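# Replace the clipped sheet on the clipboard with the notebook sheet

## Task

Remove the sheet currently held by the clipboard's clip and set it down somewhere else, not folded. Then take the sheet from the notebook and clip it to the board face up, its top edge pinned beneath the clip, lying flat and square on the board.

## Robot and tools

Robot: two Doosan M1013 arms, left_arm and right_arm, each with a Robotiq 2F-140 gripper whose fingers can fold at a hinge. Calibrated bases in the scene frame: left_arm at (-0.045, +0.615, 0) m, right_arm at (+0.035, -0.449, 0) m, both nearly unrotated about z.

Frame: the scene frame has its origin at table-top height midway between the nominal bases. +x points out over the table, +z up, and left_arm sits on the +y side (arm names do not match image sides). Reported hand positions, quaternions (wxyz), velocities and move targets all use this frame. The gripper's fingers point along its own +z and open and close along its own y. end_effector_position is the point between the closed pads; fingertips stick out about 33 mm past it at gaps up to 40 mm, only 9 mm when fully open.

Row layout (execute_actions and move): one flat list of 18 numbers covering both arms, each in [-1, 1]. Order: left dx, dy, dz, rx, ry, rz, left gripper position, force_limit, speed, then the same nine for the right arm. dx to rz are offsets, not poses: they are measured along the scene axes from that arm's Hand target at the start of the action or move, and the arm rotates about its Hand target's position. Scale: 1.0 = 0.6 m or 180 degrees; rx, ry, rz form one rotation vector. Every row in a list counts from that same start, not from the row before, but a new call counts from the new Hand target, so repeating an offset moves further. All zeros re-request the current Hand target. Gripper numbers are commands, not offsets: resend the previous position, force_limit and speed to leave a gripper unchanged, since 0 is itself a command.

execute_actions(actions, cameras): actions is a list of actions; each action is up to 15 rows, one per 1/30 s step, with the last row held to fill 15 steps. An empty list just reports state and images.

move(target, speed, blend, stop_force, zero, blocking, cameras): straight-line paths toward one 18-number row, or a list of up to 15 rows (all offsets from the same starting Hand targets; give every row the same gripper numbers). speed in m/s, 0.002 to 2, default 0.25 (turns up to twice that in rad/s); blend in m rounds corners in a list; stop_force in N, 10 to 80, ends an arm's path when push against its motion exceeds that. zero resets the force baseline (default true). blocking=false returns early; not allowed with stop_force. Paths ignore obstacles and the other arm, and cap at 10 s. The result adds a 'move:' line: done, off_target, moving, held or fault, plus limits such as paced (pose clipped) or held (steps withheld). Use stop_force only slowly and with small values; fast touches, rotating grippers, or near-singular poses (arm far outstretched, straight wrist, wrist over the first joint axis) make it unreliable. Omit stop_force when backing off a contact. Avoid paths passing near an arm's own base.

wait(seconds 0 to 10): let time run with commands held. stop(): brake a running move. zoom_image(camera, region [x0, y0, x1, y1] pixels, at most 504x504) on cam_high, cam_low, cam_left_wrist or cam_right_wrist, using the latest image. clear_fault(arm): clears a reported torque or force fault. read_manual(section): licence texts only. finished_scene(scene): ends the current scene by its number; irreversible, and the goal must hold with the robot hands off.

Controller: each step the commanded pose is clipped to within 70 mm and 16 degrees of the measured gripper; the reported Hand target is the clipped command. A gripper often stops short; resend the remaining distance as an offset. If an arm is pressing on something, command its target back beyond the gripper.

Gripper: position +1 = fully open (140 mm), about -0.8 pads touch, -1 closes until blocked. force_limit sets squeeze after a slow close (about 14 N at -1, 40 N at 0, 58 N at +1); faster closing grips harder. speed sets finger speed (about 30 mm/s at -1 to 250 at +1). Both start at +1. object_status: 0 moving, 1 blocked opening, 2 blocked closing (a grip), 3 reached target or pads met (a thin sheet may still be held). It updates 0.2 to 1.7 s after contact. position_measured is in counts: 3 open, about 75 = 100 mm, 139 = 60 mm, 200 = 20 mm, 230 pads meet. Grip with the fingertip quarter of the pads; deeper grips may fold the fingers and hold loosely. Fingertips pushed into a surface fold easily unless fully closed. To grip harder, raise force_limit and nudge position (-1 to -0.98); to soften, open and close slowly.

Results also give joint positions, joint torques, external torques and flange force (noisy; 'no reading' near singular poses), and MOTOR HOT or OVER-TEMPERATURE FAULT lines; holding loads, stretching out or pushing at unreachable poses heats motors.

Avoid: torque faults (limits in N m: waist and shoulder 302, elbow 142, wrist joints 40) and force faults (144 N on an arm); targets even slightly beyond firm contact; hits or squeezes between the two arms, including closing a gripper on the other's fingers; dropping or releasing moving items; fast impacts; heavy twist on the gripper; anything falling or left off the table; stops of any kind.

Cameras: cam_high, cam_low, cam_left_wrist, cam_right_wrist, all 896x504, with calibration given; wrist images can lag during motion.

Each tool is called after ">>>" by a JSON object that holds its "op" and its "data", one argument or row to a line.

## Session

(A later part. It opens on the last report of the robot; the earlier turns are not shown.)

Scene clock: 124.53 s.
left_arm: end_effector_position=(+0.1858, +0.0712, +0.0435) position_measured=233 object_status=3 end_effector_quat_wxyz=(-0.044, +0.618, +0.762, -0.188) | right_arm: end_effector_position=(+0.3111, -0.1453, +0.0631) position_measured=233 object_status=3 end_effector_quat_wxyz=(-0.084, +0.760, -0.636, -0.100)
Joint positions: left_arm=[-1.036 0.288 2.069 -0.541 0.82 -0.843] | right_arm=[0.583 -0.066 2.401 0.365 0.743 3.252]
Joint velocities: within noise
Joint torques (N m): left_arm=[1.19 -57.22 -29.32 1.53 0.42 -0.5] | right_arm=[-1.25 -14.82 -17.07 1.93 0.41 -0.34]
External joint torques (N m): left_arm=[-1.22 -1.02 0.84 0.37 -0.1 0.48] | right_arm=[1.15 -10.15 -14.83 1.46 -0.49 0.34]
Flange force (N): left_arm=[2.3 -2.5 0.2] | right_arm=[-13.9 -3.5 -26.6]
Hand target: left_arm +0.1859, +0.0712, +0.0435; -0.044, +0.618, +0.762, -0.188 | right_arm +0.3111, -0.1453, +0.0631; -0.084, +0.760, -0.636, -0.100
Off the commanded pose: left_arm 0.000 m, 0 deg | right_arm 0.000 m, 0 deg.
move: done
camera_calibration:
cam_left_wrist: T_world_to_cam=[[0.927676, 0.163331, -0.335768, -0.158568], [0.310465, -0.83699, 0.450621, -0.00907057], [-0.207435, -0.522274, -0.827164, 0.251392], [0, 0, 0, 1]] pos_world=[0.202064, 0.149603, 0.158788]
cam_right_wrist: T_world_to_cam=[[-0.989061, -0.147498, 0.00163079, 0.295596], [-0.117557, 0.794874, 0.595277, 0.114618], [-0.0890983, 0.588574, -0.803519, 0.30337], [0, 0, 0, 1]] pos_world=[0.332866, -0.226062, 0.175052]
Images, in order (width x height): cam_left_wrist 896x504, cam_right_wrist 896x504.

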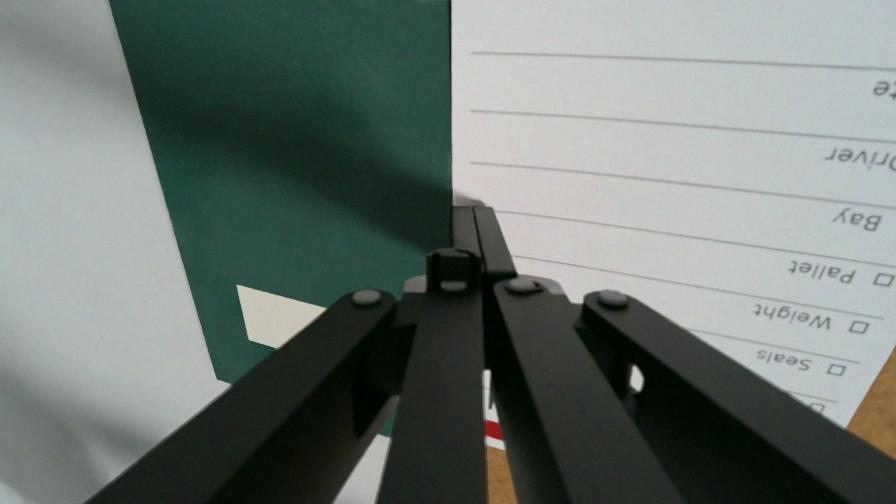

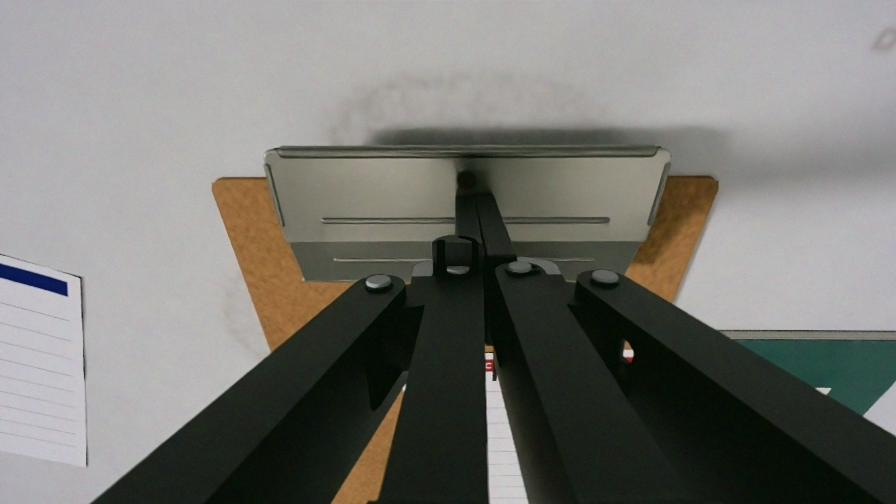

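>>> {"op": "move", "data": {
  "target": [
    [0,0,0.05,0,0,0,-1,-1,0,0,0,0,0,0,0,-1,-1,0],
    [-0.107,-0.112,0.05,0.0193,-0.1094,0,-1,-1,0,0,0,0,0,0,0,-1,-1,0],
    [-0.107,-0.112,0.005,0.0193,-0.1094,0,-1,-1,0,0,0,0,0,0,0,-1,-1,0]
  ],
  "speed": [0.1,0.25,0.06],
  "cameras": []
}}

>>> {"op": "move", "data": {
  "target": [0,0,-0.01,0,0,0,-1,-1,0,0,0,0,0,0,0,-1,-1,0],
  "speed": 0.006,
  "stop_force": 14
}}

Scene clock: 126.90 s.
left_arm: end_effector_position=(+0.1217, +0.0040, +0.0466) position_measured=233 object_status=3 end_effector_quat_wxyz=(+0.068, +0.640, +0.764, -0.056) | right_arm: end_effector_position=(+0.3111, -0.1453, +0.0631) position_measured=233 object_status=3 end_effector_quat_wxyz=(-0.084, +0.760, -0.636, -0.100)
Joint positions: left_arm=[-1.377 0.264 2.047 -0.009 0.654 -1.526] | right_arm=[0.583 -0.066 2.401 0.365 0.743 3.252]
Joint velocities: within noise
Joint torques (N m): left_arm=[-0.44 -59.84 -32.42 2.96 -0.68 -0.34] | right_arm=[-1.66 -14.93 -16.96 1.94 0.41 -0.3]
External joint torques (N m): left_arm=[0.55 0.62 0.6 0.26 0.23 0.34] | right_arm=[1.62 -9.99 -14.88 1.45 -0.49 0.3]
Flange force (N): left_arm=[0.3 1.5 0.7] | right_arm=[-15.1 -3.4 -26.0]
Hand target: left_arm +0.1217, +0.0040, +0.0465; +0.068, +0.640, +0.764, -0.056 | right_arm +0.3111, -0.1453, +0.0631; -0.084, +0.760, -0.636, -0.100
Off the commanded pose: left_arm 0.000 m, 0 deg | right_arm 0.000 m, 0 deg.
move: done
No camera images: "cameras" was empty.

Scene clock: 128.07 s.
left_arm: end_effector_position=(+0.1217, +0.0039, +0.0434) position_measured=233 object_status=3 end_effector_quat_wxyz=(+0.068, +0.640, +0.764, -0.056) | right_arm: end_effector_position=(+0.3111, -0.1453, +0.0631) position_measured=233 object_status=3 end_effector_quat_wxyz=(-0.084, +0.760, -0.636, -0.100)
Joint positions: left_arm=[-1.377 0.268 2.05 -0.009 0.648 -1.526] | right_arm=[0.583 -0.066 2.401 0.365 0.743 3.252]
Joint velocities: within noise
Joint torques (N m): left_arm=[-0.23 -43.5 -26.75 2.95 -1.75 -0.44] | right_arm=[-0.63 -14.64 -16.93 1.86 0.41 -0.32]
External joint torques (N m): left_arm=[0.14 -15.78 -4.89 0.25 1.3 0.44] | right_arm=[0.57 -10.35 -14.96 1.53 -0.49 0.32]
Flange force (N): left_arm=[6.6 0.0 -27.0] | right_arm=[-12.5 -4.0 -27.3]
Hand target: left_arm +0.1217, +0.0039, +0.0434; +0.068, +0.640, +0.764, -0.056 (not the last commanded pose) | right_arm +0.3111, -0.1453, +0.0631; -0.084, +0.760, -0.636, -0.100
Off the commanded pose: left_arm 0.003 m, 0 deg | right_arm 0.000 m, 0 deg.
move: contact (left_arm)
camera_calibration:
cam_left_wrist: T_world_to_cam=[[0.984831, 0.173395, 0.00656325, -0.110029], [0.14918, -0.865402, 0.478356, -0.0268664], [0.0886243, -0.470121, -0.878141, 0.168841], [0, 0, 0, 1]] pos_world=[0.0974046, 0.075204, 0.16184]
cam_right_wrist: T_world_to_cam=[[-0.989061, -0.147498, 0.00163079, 0.295596], [-0.117557, 0.794874, 0.595277, 0.114618], [-0.0890983, 0.588574, -0.803519, 0.30337], [0, 0, 0, 1]] pos_world=[0.332866, -0.226062, 0.175052]

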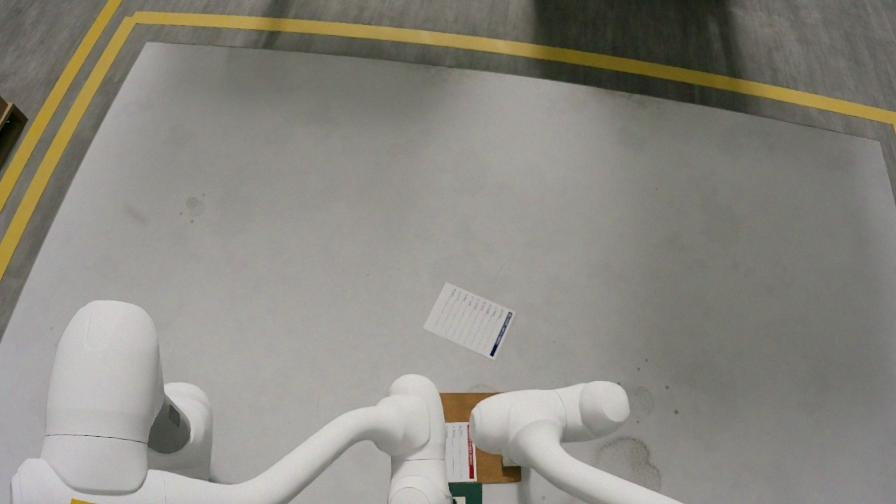

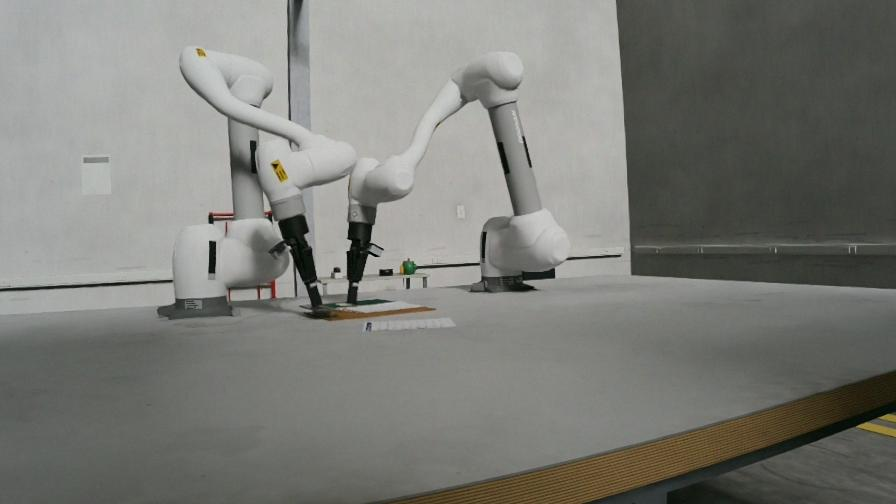

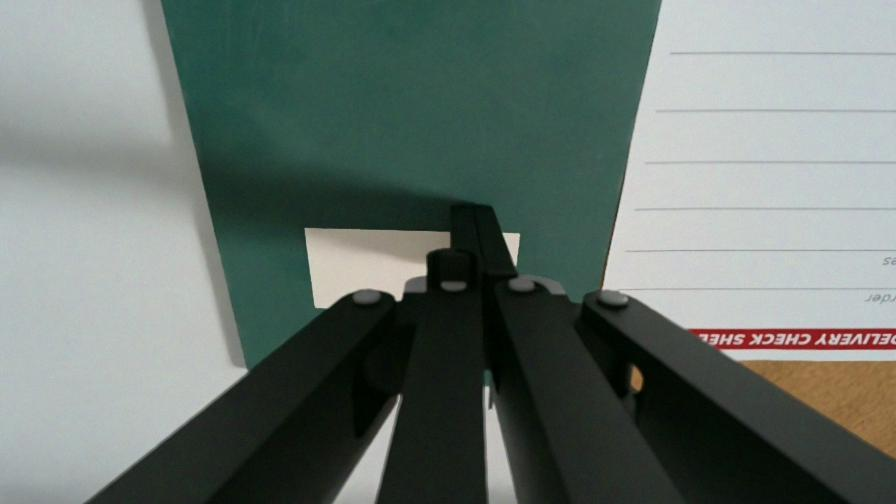

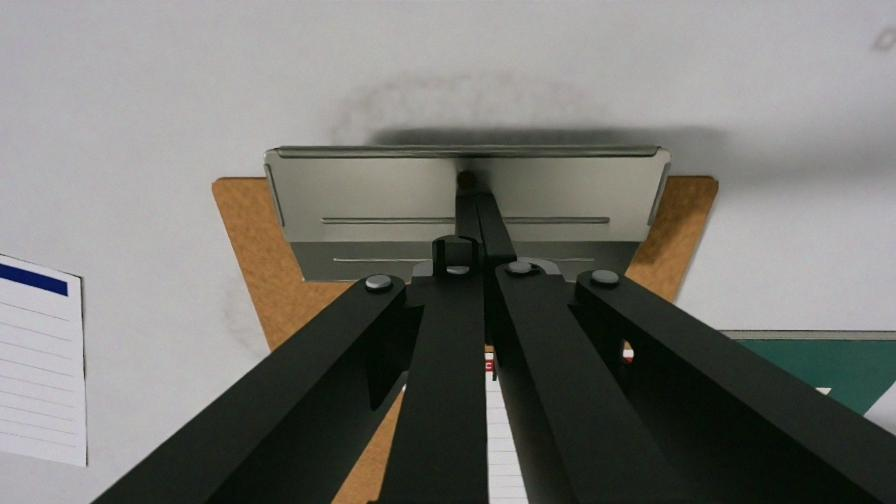

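>>> {"op": "move", "data": {
  "target": [-0.1,-0.017,-0.0003,0,0,0,-1,-1,0,0,0,0,0,0,0,-1,-1,0],
  "speed": 0.05
}}

Scene clock: 129.73 s.
left_arm: end_effector_position=(+0.0618, -0.0063, +0.0432) position_measured=233 object_status=3 end_effector_quat_wxyz=(+0.068, +0.640, +0.764, -0.056) | right_arm: end_effector_position=(+0.3111, -0.1453, +0.0631) position_measured=233 object_status=3 end_effector_quat_wxyz=(-0.084, +0.760, -0.636, -0.100)
Joint positions: left_arm=[-1.483 0.264 2.056 0.022 0.647 -1.655] | right_arm=[0.583 -0.066 2.401 0.365 0.743 3.252]
Joint velocities: within noise
Joint torques (N m): left_arm=[-4.19 -40.51 -19.25 0.76 1.34 -0.46] | right_arm=[-1.15 -14.96 -17 1.88 0.52 -0.33]
External joint torques (N m): left_arm=[4.34 -18.57 -12.38 2.46 -1.78 0.46] | right_arm=[1.17 -10 -14.84 1.5 -0.59 0.33]
Flange force (N): left_arm=[-2.8 7.4 -28.2] | right_arm=[-14.0 -3.7 -26.0]
Hand target: left_arm +0.0617, -0.0063, +0.0432; +0.068, +0.640, +0.764, -0.056 | right_arm +0.3111, -0.1453, +0.0631; -0.084, +0.760, -0.636, -0.100
Off the commanded pose: left_arm 0.000 m, 0 deg | right_arm 0.000 m, 0 deg.
move: done
camera_calibration:
cam_left_wrist: T_world_to_cam=[[0.984831, 0.173395, 0.00656325, -0.0491701], [0.14918, -0.865402, 0.478356, -0.0266948], [0.0886243, -0.470121, -0.878141, 0.169275], [0, 0, 0, 1]] pos_world=[0.0374046, 0.065004, 0.16174]
cam_right_wrist: T_world_to_cam=[[-0.989061, -0.147498, 0.00163079, 0.295596], [-0.117557, 0.794874, 0.595277, 0.114618], [-0.0890983, 0.588574, -0.803519, 0.30337], [0, 0, 0, 1]] pos_world=[0.332866, -0.226062, 0.175052]

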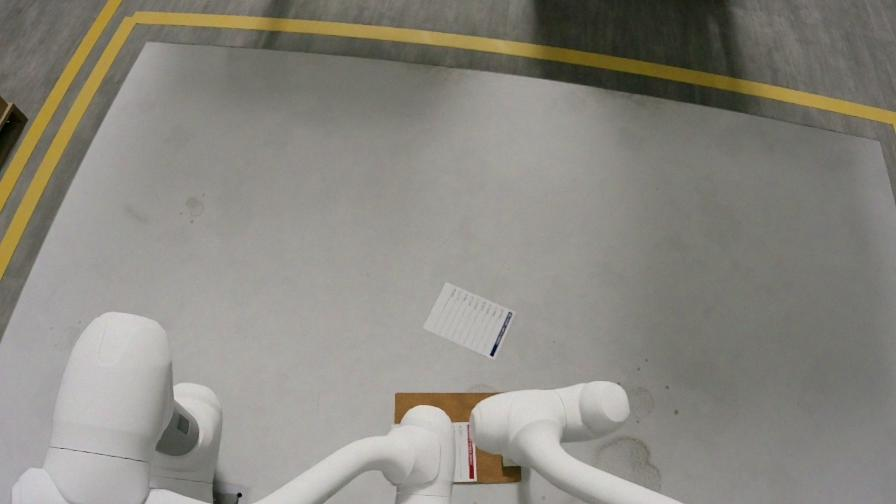

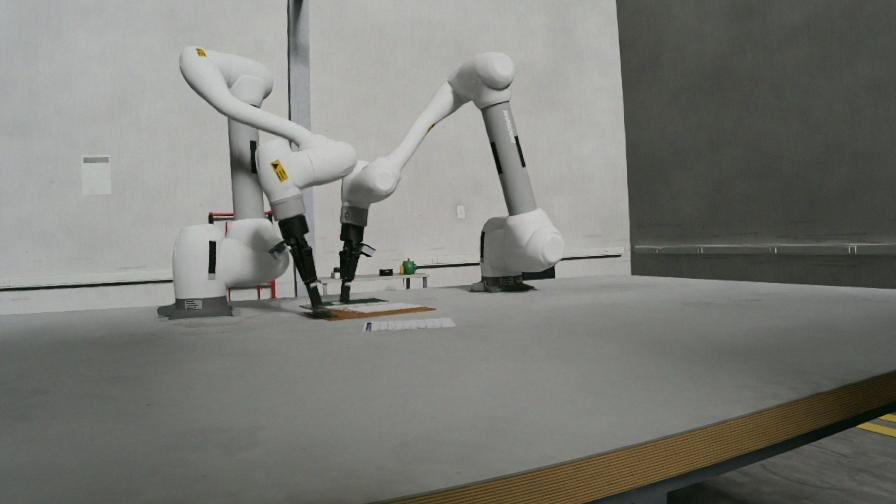

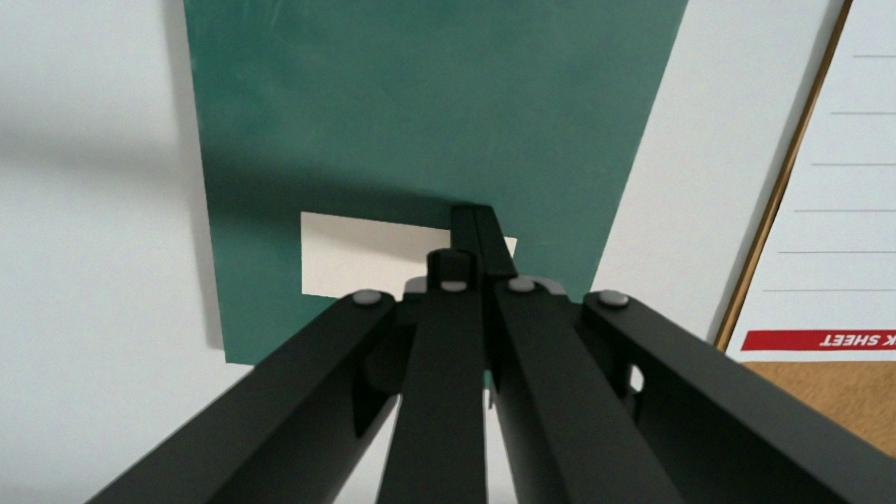

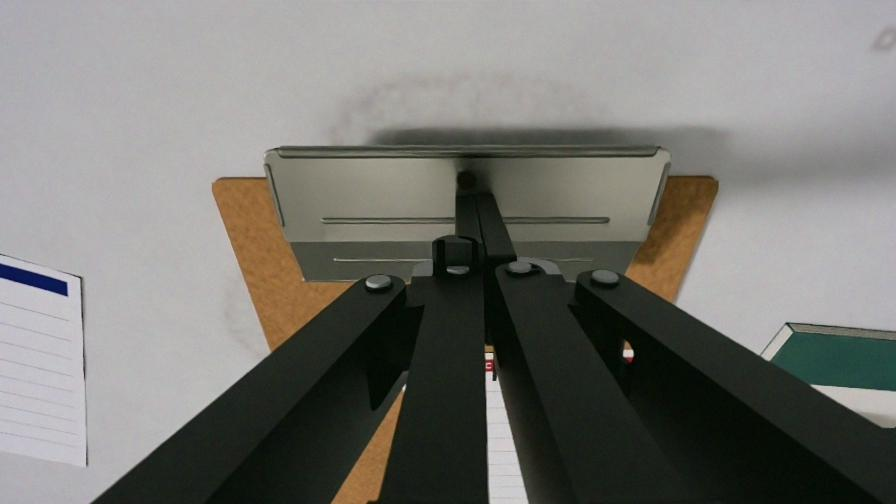

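>>> {"op": "move", "data": {
  "target": [
    [0,0,0.04,0,0,0,-1,-1,0,0,0,0,0,0,0,-1,-1,0],
    [0.1332,0.1232,0.04,0,0,0,-1,-1,0,0,0,0,0,0,0,-1,-1,0],
    [0.1332,0.1232,-0.0063,0,0,0,-1,-1,0,0,0,0,0,0,0,-1,-1,0]
  ],
  "speed": [0.1,0.25,0.06],
  "cameras": ["cam_left_wrist"]
}}

Scene clock: 132.03 s.
left_arm: end_effector_position=(+0.1416, +0.0676, +0.0395) position_measured=233 object_status=3 end_effector_quat_wxyz=(+0.068, +0.640, +0.764, -0.056) | right_arm: end_effector_position=(+0.3111, -0.1453, +0.0631) position_measured=233 object_status=3 end_effector_quat_wxyz=(-0.084, +0.760, -0.636, -0.100)
Joint positions: left_arm=[-1.313 0.199 2.153 -0.029 0.615 -1.447] | right_arm=[0.583 -0.066 2.401 0.365 0.743 3.252]
Joint velocities: within noise
Joint torques (N m): left_arm=[0.18 -50.57 -30.99 2.83 -0.22 -0.34] | right_arm=[-1.11 -14.76 -17.13 1.91 0.45 -0.36]
External joint torques (N m): left_arm=[-0.23 -0.65 0.45 0.23 -0.23 0.34] | right_arm=[1.08 -10.15 -14.67 1.46 -0.53 0.36]
Flange force (N): left_arm=[1.8 -0.1 -0.4] | right_arm=[-13.6 -3.3 -26.4]
Hand target: left_arm +0.1416, +0.0676, +0.0395; +0.068, +0.640, +0.764, -0.056 | right_arm +0.3111, -0.1453, +0.0631; -0.084, +0.760, -0.636, -0.100
Off the commanded pose: left_arm 0.000 m, 0 deg | right_arm 0.000 m, 0 deg.
move: done
camera_calibration:
cam_left_wrist: T_world_to_cam=[[0.984831, 0.173395, 0.00656325, -0.140647], [0.14918, -0.865402, 0.478356, 0.0271567], [0.0886243, -0.470121, -0.878141, 0.193599], [0, 0, 0, 1]] pos_world=[0.117305, 0.138904, 0.15794]
Images, in order (width x height): cam_left_wrist 896x504.

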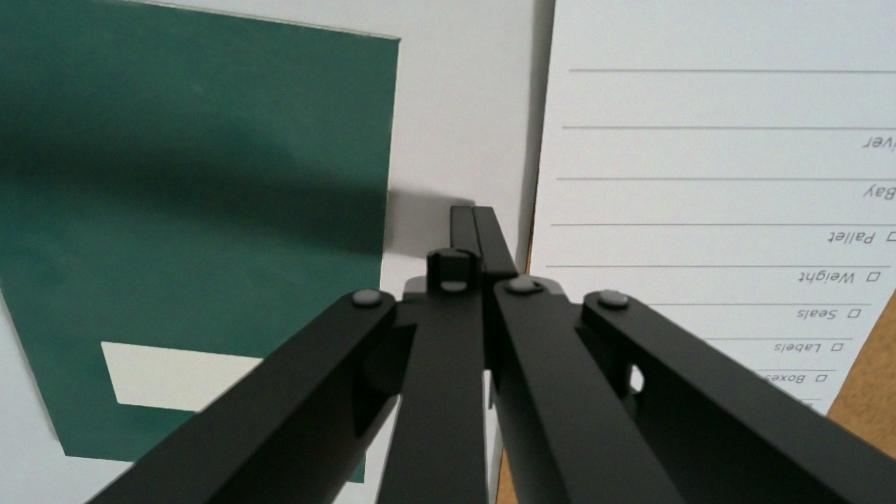

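>>> {"op": "move", "data": {
  "target": [0.0577,0.0088,0,0,0,0,-1,-1,0,0,0,0,0,0,0,-1,-1,0],
  "speed": 0.04
}}

>>> {"op": "zoom_image", "data": {
  "camera": "cam_left_wrist",
  "region": [392, 0, 896, 420]
}}

>>> {"op": "zoom_image", "data": {
  "camera": "cam_high",
  "region": [350, 370, 600, 504]
}}

Scene clock: 133.50 s.
left_arm: end_effector_position=(+0.1762, +0.0729, +0.0395) position_measured=233 object_status=3 end_effector_quat_wxyz=(+0.068, +0.640, +0.764, -0.056) | right_arm: end_effector_position=(+0.3111, -0.1453, +0.0631) position_measured=233 object_status=3 end_effector_quat_wxyz=(-0.084, +0.760, -0.636, -0.100)
Joint positions: left_arm=[-1.247 0.21 2.139 -0.048 0.62 -1.366] | right_arm=[0.583 -0.066 2.401 0.365 0.743 3.252]
Joint velocities: within noise
Joint torques (N m): left_arm=[0.39 -51.67 -31.56 2.85 -0.09 -0.47] | right_arm=[-1.3 -15.1 -16.99 1.93 0.5 -0.32]
External joint torques (N m): left_arm=[-0.5 -0.48 1.06 0.19 -0.35 0.47] | right_arm=[1.15 -9.9 -14.93 1.47 -0.58 0.32]
Flange force (N): left_arm=[2.8 -0.6 0.4] | right_arm=[-14.0 -4.0 -25.9]
Hand target: left_arm +0.1762, +0.0729, +0.0395; +0.068, +0.640, +0.764, -0.056 | right_arm +0.3111, -0.1453, +0.0631; -0.084, +0.760, -0.636, -0.100
Off the commanded pose: left_arm 0.000 m, 0 deg | right_arm 0.000 m, 0 deg.
move: done
camera_calibration:
cam_left_wrist: T_world_to_cam=[[0.984831, 0.173395, 0.00656325, -0.175641], [0.14918, -0.865402, 0.478356, 0.0265817], [0.0886243, -0.470121, -0.878141, 0.193025], [0, 0, 0, 1]] pos_world=[0.151905, 0.144204, 0.15794]
cam_right_wrist: T_world_to_cam=[[-0.989061, -0.147498, 0.00163079, 0.295596], [-0.117557, 0.794874, 0.595277, 0.114618], [-0.0890983, 0.588574, -0.803519, 0.30337], [0, 0, 0, 1]] pos_world=[0.332866, -0.226062, 0.175052]

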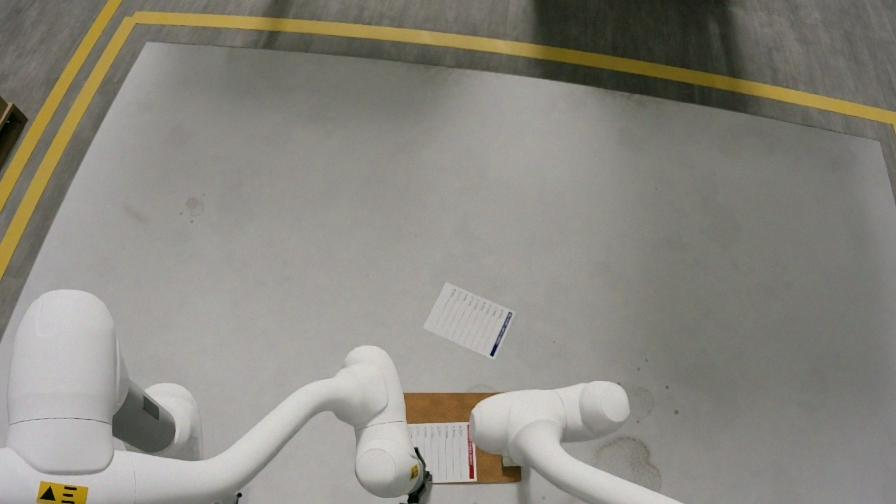

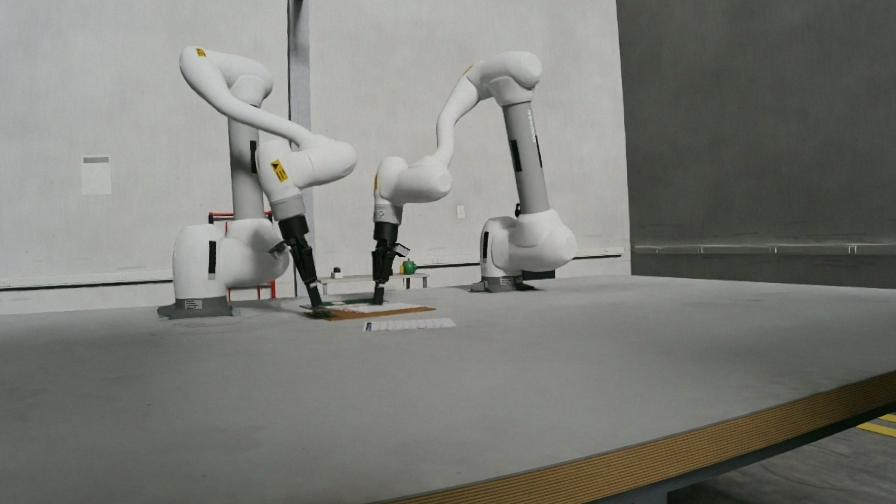

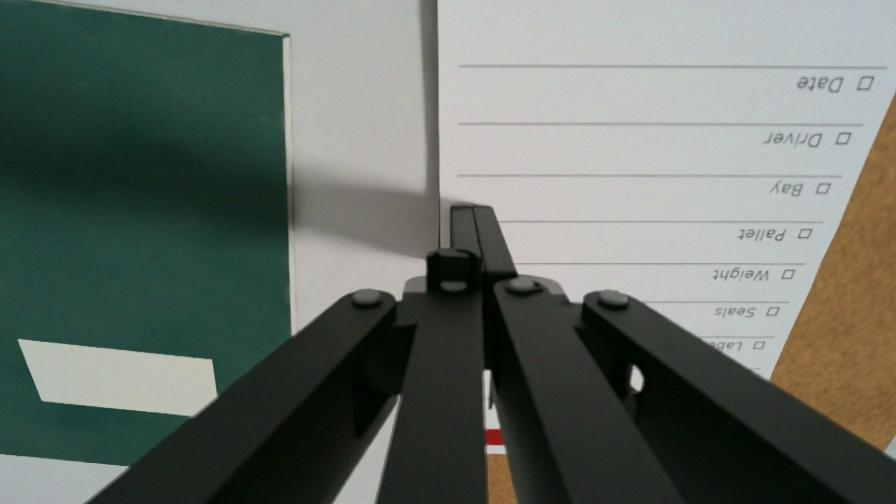

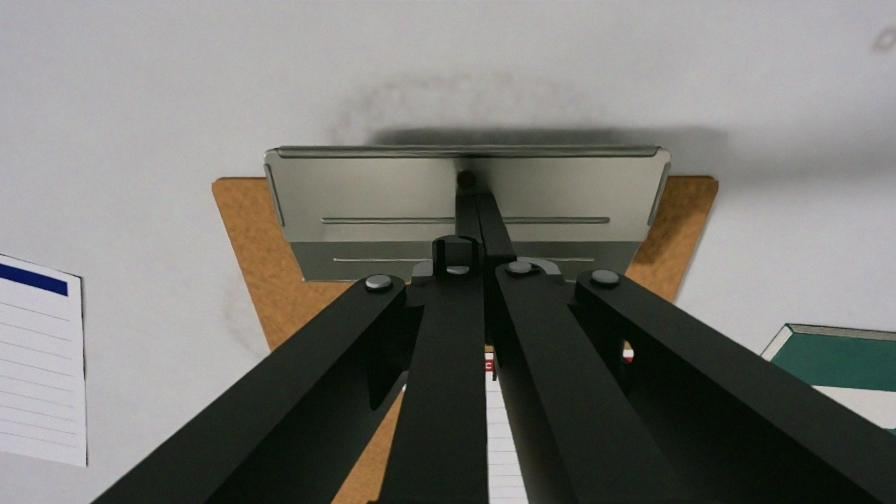

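Scaled by 1.000.

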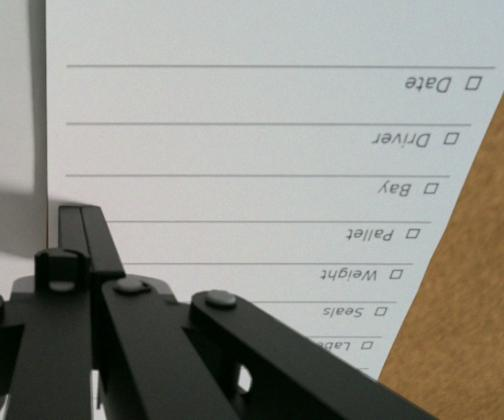

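Scaled by 2.016 from the camera's 896x504 image, which has a finer 1280x720 frame.

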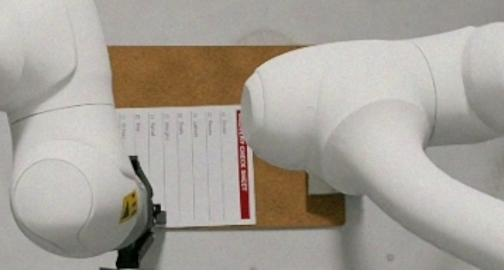

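>>> {"op": "move", "data": {
  "target": [
    [0,0,0.008,0,0,0,-1,-1,0,0,0,0,0,0,0,-1,-1,0],
    [-0.0239,-0.0037,0.008,0,0,0,-1,-1,0,0,0,0,0,0,0,-1,-1,0]
  ],
  "speed": 0.06,
  "cameras": ["cam_left_wrist"]
}}

>>> {"op": "zoom_image", "data": {
  "camera": "cam_left_wrist",
  "region": [392, 100, 592, 300]
}}

Scene clock: 134.63 s.
left_arm: end_effector_position=(+0.1619, +0.0707, +0.0443) position_measured=233 object_status=3 end_effector_quat_wxyz=(+0.068, +0.640, +0.764, -0.056) | right_arm: end_effector_position=(+0.3111, -0.1453, +0.0631) position_measured=233 object_status=3 end_effector_quat_wxyz=(-0.084, +0.760, -0.636, -0.100)
Joint positions: left_arm=[-1.274 0.198 2.141 -0.04 0.628 -1.4] | right_arm=[0.583 -0.066 2.401 0.365 0.743 3.252]
Joint velocities: within noise
Joint torques (N m): left_arm=[-0.73 -50.22 -31.82 2.8 -0.15 -0.44] | right_arm=[-1.52 -14.79 -17.14 1.94 0.42 -0.3]
External joint torques (N m): left_arm=[1.04 -1.19 1.11 0.28 -0.29 0.44] | right_arm=[1.58 -10.15 -14.64 1.44 -0.49 0.3]
Flange force (N): left_arm=[4.0 2.0 -0.8] | right_arm=[-14.7 -2.8 -26.1]
Hand target: left_arm +0.1619, +0.0707, +0.0443; +0.068, +0.640, +0.764, -0.056 | right_arm +0.3111, -0.1453, +0.0631; -0.084, +0.760, -0.636, -0.100
Off the commanded pose: left_arm 0.000 m, 0 deg | right_arm 0.000 m, 0 deg.
move: done
camera_calibration:
cam_left_wrist: T_world_to_cam=[[0.984831, 0.173395, 0.00656325, -0.161208], [0.14918, -0.865402, 0.478356, 0.024515], [0.0886243, -0.470121, -0.878141, 0.197473], [0, 0, 0, 1]] pos_world=[0.137605, 0.142004, 0.16274]
Images, in order (width x height): cam_left_wrist 896x504.

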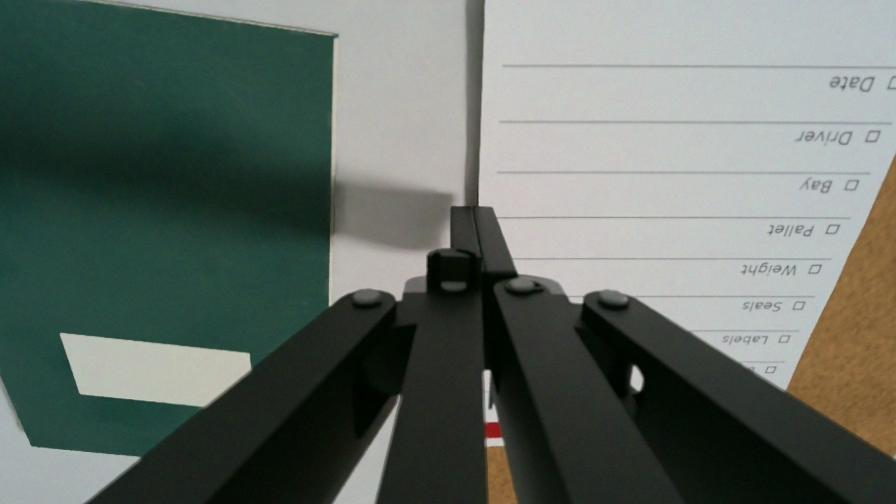

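Scaled by 2.520 from the camera's 896x504 image, which has a finer 1280x720 frame.

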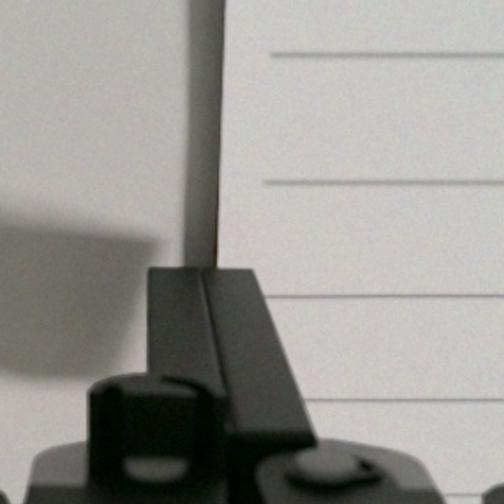

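>>> {"op": "move", "data": {
  "target": [
    [0,0,0.02,0,0,0,-1,-1,0,0,0,0,0,0,0,-1,-1,0],
    [0.0107,-0.1163,0.02,0,0,0,-1,-1,0,0,0,0,0,0,0,-1,-1,0],
    [0.0107,-0.1163,-0.0035,0,0,0,-1,-1,0,0,0,0,0,0,0,-1,-1,0]
  ],
  "speed": 0.1,
  "cameras": ["cam_left_wrist"]
}}

>>> {"op": "zoom_image", "data": {
  "camera": "cam_left_wrist",
  "region": [392, 50, 592, 250]
}}

Scene clock: 136.80 s.
left_arm: end_effector_position=(+0.1683, +0.0009, +0.0422) position_measured=233 object_status=3 end_effector_quat_wxyz=(+0.068, +0.640, +0.764, -0.056) | right_arm: end_effector_position=(+0.3111, -0.1453, +0.0631) position_measured=233 object_status=3 end_effector_quat_wxyz=(-0.084, +0.760, -0.636, -0.100)
Joint positions: left_arm=[-1.301 0.292 2.018 -0.031 0.656 -1.434] | right_arm=[0.583 -0.066 2.401 0.365 0.743 3.252]
Joint velocities: within noise
Joint torques (N m): left_arm=[-0.02 -59.82 -33.17 2.74 -0.05 -0.4] | right_arm=[-1.25 -14.36 -17.12 1.89 0.47 -0.37]
External joint torques (N m): left_arm=[0.06 -2.24 1.49 0.44 -0.39 0.4] | right_arm=[1.02 -10.52 -14.77 1.5 -0.56 0.37]
Flange force (N): left_arm=[5.8 -0.4 -2.0] | right_arm=[-13.5 -2.9 -27.1]
Hand target: left_arm +0.1683, +0.0009, +0.0422; +0.068, +0.640, +0.764, -0.056 | right_arm +0.3111, -0.1453, +0.0631; -0.084, +0.760, -0.636, -0.100
Off the commanded pose: left_arm 0.000 m, 0 deg | right_arm 0.000 m, 0 deg.
move: done
camera_calibration:
cam_left_wrist: T_world_to_cam=[[0.984822, 0.173442, 0.00664929, -0.155411], [0.149179, -0.865395, 0.478369, -0.0358429], [0.0887235, -0.470117, -0.878134, 0.162231], [0, 0, 0, 1]] pos_world=[0.144005, 0.0722039, 0.16064]
Images, in order (width x height): cam_left_wrist 896x504.

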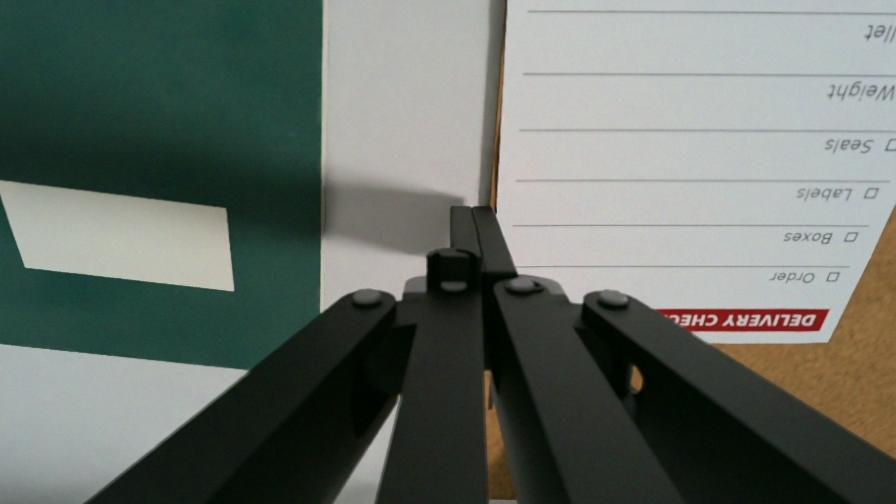

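Scaled by 2.520 from the camera's 896x504 image, which has a finer 1280x720 frame.

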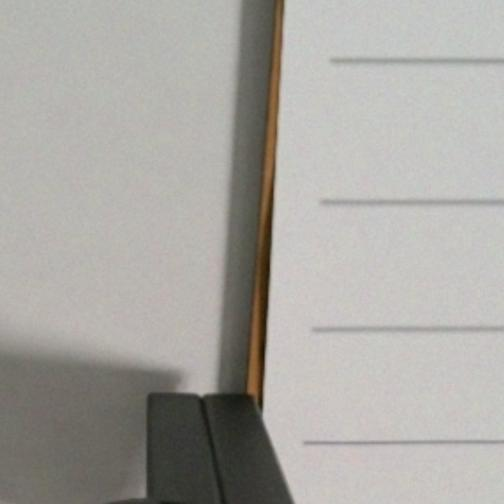

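>>> {"op": "move", "data": {
  "target": [0.0005,0,-0.008,0,0,0,-1,-1,0,0,0,0,0,0,0,-1,-1,0],
  "speed": 0.004,
  "stop_force": 10,
  "cameras": ["cam_left_wrist"]
}}

>>> {"op": "zoom_image", "data": {
  "camera": "cam_left_wrist",
  "region": [392, 50, 592, 250]
}}

Scene clock: 138.60 s.
left_arm: end_effector_position=(+0.1685, +0.0009, +0.0384) position_measured=233 object_status=3 end_effector_quat_wxyz=(+0.068, +0.640, +0.764, -0.056) | right_arm: end_effector_position=(+0.3111, -0.1453, +0.0631) position_measured=233 object_status=3 end_effector_quat_wxyz=(-0.084, +0.760, -0.636, -0.100)
Joint positions: left_arm=[-1.3 0.297 2.021 -0.031 0.649 -1.433] | right_arm=[0.583 -0.066 2.401 0.365 0.743 3.252]
Joint velocities: within noise
Joint torques (N m): left_arm=[0.73 -52.27 -28.17 3.15 -0.59 -0.37] | right_arm=[-1.39 -14.88 -17.17 1.85 0.41 -0.32]
External joint torques (N m): left_arm=[-0.9 -9.78 -3.29 0 0.14 0.37] | right_arm=[1.34 -10.04 -14.68 1.53 -0.48 0.32]
Flange force (N): left_arm=[3.8 -1.9 -15.3] | right_arm=[-14.2 -3.3 -26.0]
Hand target: left_arm +0.1685, +0.0009, +0.0384; +0.068, +0.640, +0.764, -0.056 (not the last commanded pose) | right_arm +0.3111, -0.1453, +0.0631; -0.084, +0.760, -0.636, -0.100
Off the commanded pose: left_arm 0.001 m, 0 deg | right_arm 0.000 m, 0 deg.
move: contact (left_arm)
camera_calibration:
cam_left_wrist: T_world_to_cam=[[0.984832, 0.173386, 0.00654811, -0.155563], [0.149172, -0.865362, 0.478432, -0.0340664], [0.0886201, -0.470198, -0.8781, 0.158892], [0, 0, 0, 1]] pos_world=[0.144205, 0.0722036, 0.15684]
Images, in order (width x height): cam_left_wrist 896x504.

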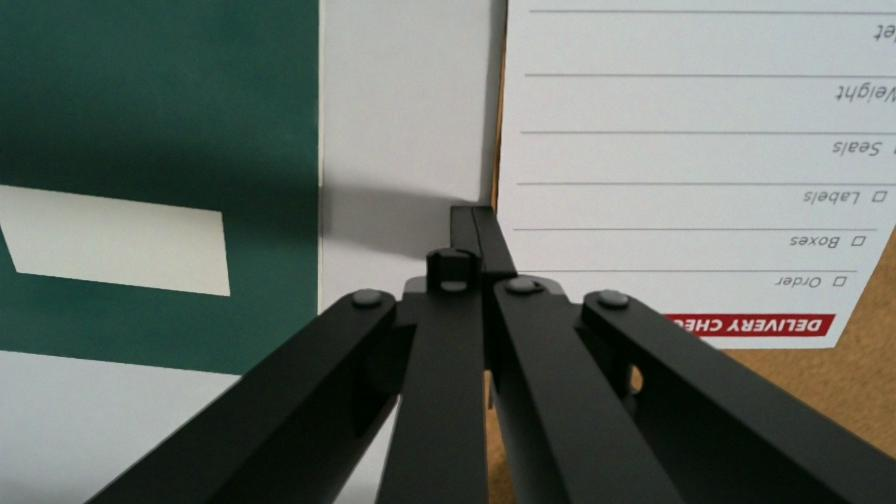

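Scaled by 2.520 from the camera's 896x504 image, which has a finer 1280x720 frame.

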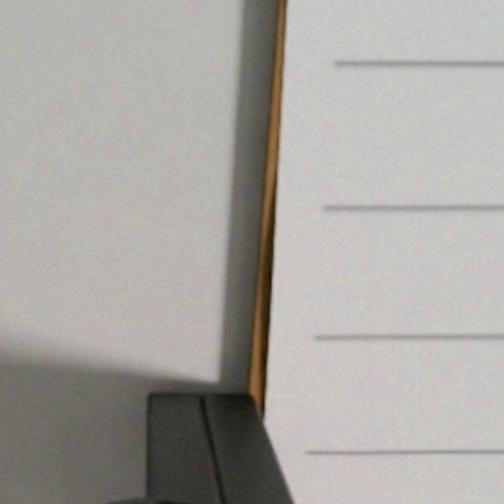

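>>> {"op": "move", "data": {
  "target": [0.0198,0.003,0.0002,0,0,0,-1,-1,0,0,0,0,0,0,0,-1,-1,0],
  "speed": 0.02,
  "cameras": ["cam_left_wrist","cam_right_wrist"]
}}

>>> {"op": "zoom_image", "data": {
  "camera": "cam_left_wrist",
  "region": [392, 0, 692, 250]
}}

Scene clock: 139.63 s.
left_arm: end_effector_position=(+0.1804, +0.0026, +0.0385) position_measured=233 object_status=3 end_effector_quat_wxyz=(+0.068, +0.640, +0.764, -0.056) | right_arm: end_effector_position=(+0.3111, -0.1453, +0.0631) position_measured=233 object_status=3 end_effector_quat_wxyz=(-0.084, +0.760, -0.636, -0.100)
Joint positions: left_arm=[-1.28 0.3 2.016 -0.037 0.651 -1.409] | right_arm=[0.583 -0.066 2.401 0.365 0.743 3.252]
Joint velocities: within noise
Joint torques (N m): left_arm=[9.56 -38.83 -18.67 6.77 0.02 0.02] | right_arm=[4.56 -12.88 -12.95 4.94 3.03 -0.14]
External joint torques (N m): left_arm=[-9.74 -23.53 -12.84 -3.61 -0.47 -0.02] | right_arm=[-4.54 -12.12 -18.93 -1.56 -3.11 0.14]
Flange force (N): left_arm=[-1.6 -15.9 -36.4] | right_arm=[-3.7 -11.5 -33.1]
Hand target: left_arm +0.1804, +0.0027, +0.0385; +0.068, +0.640, +0.764, -0.056 | right_arm +0.3111, -0.1453, +0.0631; -0.084, +0.760, -0.636, -0.100
Off the commanded pose: left_arm 0.000 m, 0 deg | right_arm 0.000 m, 0 deg.
move: done
camera_calibration:
cam_left_wrist: T_world_to_cam=[[0.984822, 0.173442, 0.00661056, -0.167492], [0.149178, -0.865288, 0.478563, -0.0344309], [0.0887228, -0.470314, -0.878028, 0.158714], [0, 0, 0, 1]] pos_world=[0.156005, 0.073903, 0.15694]
cam_right_wrist: T_world_to_cam=[[-0.989049, -0.147577, 0.0015728, 0.295584], [-0.117655, 0.79486, 0.595277, 0.114647], [-0.0890993, 0.588573, -0.803519, 0.30337], [0, 0, 0, 1]] pos_world=[0.332866, -0.226063, 0.175052]
Images, in order (width x height): cam_left_wrist 896x504, cam_right_wrist 896x504.

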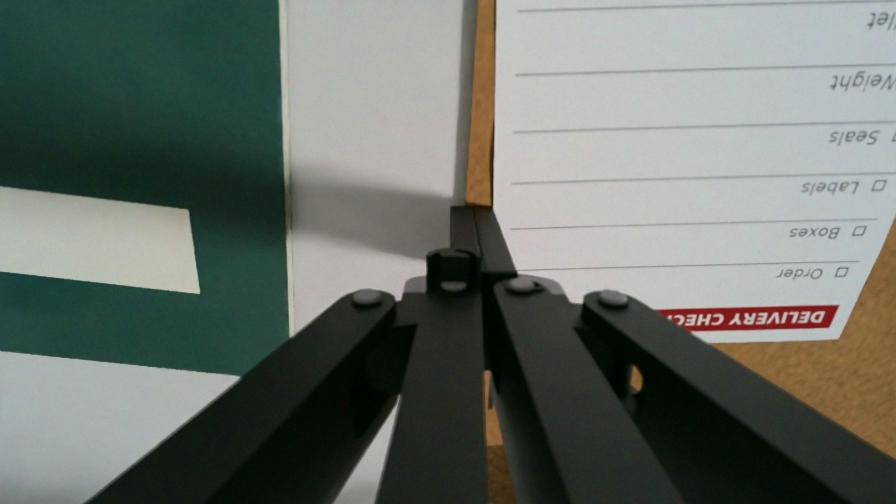

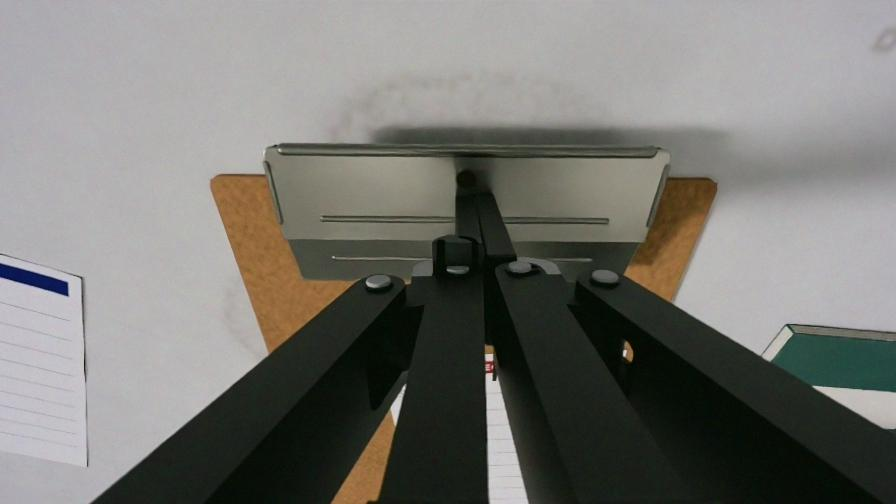

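Scaled by 1.680 from the camera's 896x504 image, which has a finer 1280x720 frame.

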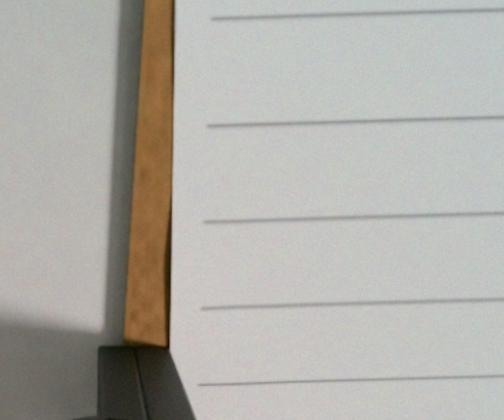

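>>> {"op": "move", "data": {
  "target": [
    [-0.004,-0.0006,0.012,0,0,0,-1,-1,0,0,0,0,0,0,0,-1,-1,0],
    [-0.0312,0.1217,0.012,0,0,0,-1,-1,0,0,0,0,0,0,0,-1,-1,0],
    [-0.0312,0.1217,0.003,0,0,0,-1,-1,0,0,0,0,0,0,0,-1,-1,0]
  ],
  "speed": 0.08,
  "cameras": ["cam_left_wrist"]
}}

>>> {"op": "zoom_image", "data": {
  "camera": "cam_left_wrist",
  "region": [392, 0, 692, 250]
}}

Scene clock: 141.43 s.
left_arm: end_effector_position=(+0.1617, +0.0757, +0.0404) position_measured=233 object_status=3 end_effector_quat_wxyz=(+0.068, +0.640, +0.764, -0.056) | right_arm: end_effector_position=(+0.3111, -0.1453, +0.0631) position_measured=233 object_status=3 end_effector_quat_wxyz=(-0.084, +0.760, -0.636, -0.100)
Joint positions: left_arm=[-1.272 0.197 2.153 -0.041 0.617 -1.396] | right_arm=[0.583 -0.066 2.401 0.365 0.743 3.252]
Joint velocities: within noise
Joint torques (N m): left_arm=[-0.08 -52.46 -30.96 2.74 -0.13 -0.43] | right_arm=[1.14 -13.59 -15.25 3.15 1.56 -0.3]
External joint torques (N m): left_arm=[0.05 1.3 0.36 0.32 -0.32 0.43] | right_arm=[-1.29 -11.27 -16.61 0.23 -1.65 0.3]
Flange force (N): left_arm=[-0.4 1.1 2.8] | right_arm=[-9.5 -6.5 -29.8]
Hand target: left_arm +0.1617, +0.0757, +0.0403; +0.068, +0.640, +0.764, -0.056 | right_arm +0.3111, -0.1453, +0.0631; -0.084, +0.760, -0.636, -0.100
Off the commanded pose: left_arm 0.000 m, 0 deg | right_arm 0.000 m, 0 deg.
move: done
camera_calibration:
cam_left_wrist: T_world_to_cam=[[0.98482, 0.17345, 0.00662572, -0.161869], [0.149185, -0.865328, 0.478488, 0.0307043], [0.0887271, -0.470236, -0.878069, 0.196407], [0, 0, 0, 1]] pos_world=[0.137405, 0.147003, 0.15884]
Images, in order (width x height): cam_left_wrist 896x504.

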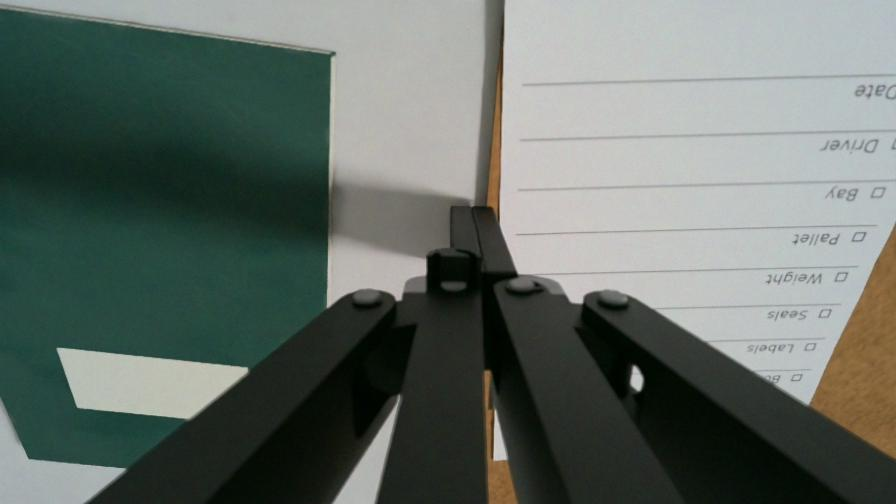

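Scaled by 1.680 from the camera's 896x504 image, which has a finer 1280x720 frame.

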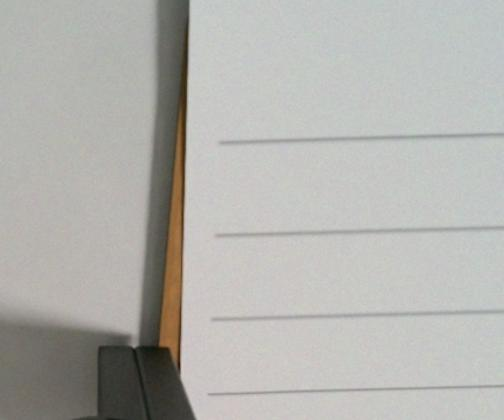

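>>> {"op": "move", "data": {
  "target": [0.002,0.0003,-0.008,0,0,0,-1,-1,0,0,0,0,0,0,0,-1,-1,0],
  "speed": 0.004,
  "stop_force": 10,
  "cameras": ["cam_left_wrist"]
}}

Scene clock: 142.70 s.
left_arm: end_effector_position=(+0.1622, +0.0757, +0.0385) position_measured=233 object_status=3 end_effector_quat_wxyz=(+0.068, +0.640, +0.764, -0.056) | right_arm: end_effector_position=(+0.3111, -0.1453, +0.0631) position_measured=233 object_status=3 end_effector_quat_wxyz=(-0.084, +0.760, -0.636, -0.100)
Joint positions: left_arm=[-1.271 0.2 2.154 -0.042 0.613 -1.395] | right_arm=[0.583 -0.066 2.401 0.365 0.743 3.252]
Joint velocities: within noise
Joint torques (N m): left_arm=[1.39 -43.12 -28.01 3.5 -0.83 -0.34] | right_arm=[1.3 -14.51 -15.2 3.07 1.55 -0.25]
External joint torques (N m): left_arm=[-1.59 -8.15 -2.45 -0.45 0.38 0.34] | right_arm=[-1.37 -10.47 -16.69 0.32 -1.63 0.25]
Flange force (N): left_arm=[3.7 -3.3 -14.5] | right_arm=[-9.5 -8.0 -28.4]
Hand target: left_arm +0.1622, +0.0757, +0.0385; +0.068, +0.640, +0.764, -0.056 (not the last commanded pose) | right_arm +0.3111, -0.1453, +0.0631; -0.084, +0.760, -0.636, -0.100
Off the commanded pose: left_arm 0.003 m, 0 deg | right_arm 0.000 m, 0 deg.
move: contact (left_arm)
camera_calibration:
cam_left_wrist: T_world_to_cam=[[0.984816, 0.173479, 0.00647672, -0.162231], [0.149275, -0.865278, 0.478551, 0.0315236], [0.0886227, -0.470318, -0.878036, 0.194725], [0, 0, 0, 1]] pos_world=[0.137805, 0.147003, 0.156941]
Images, in order (width x height): cam_left_wrist 896x504.

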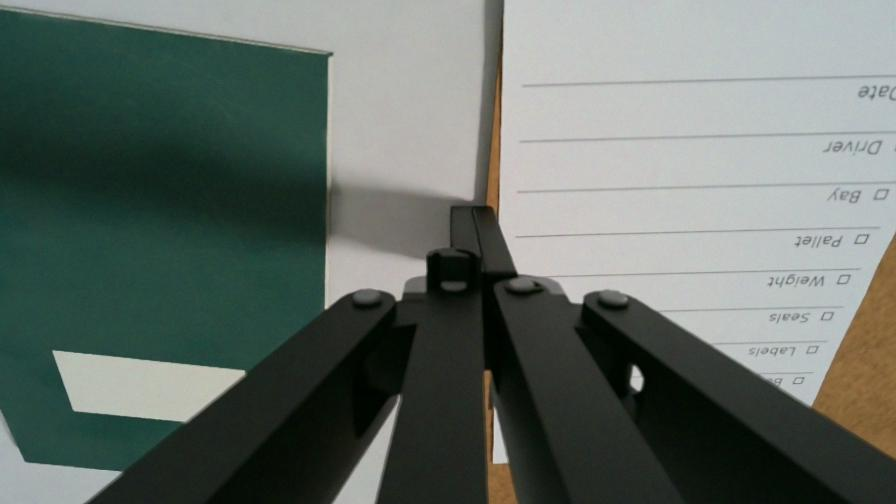

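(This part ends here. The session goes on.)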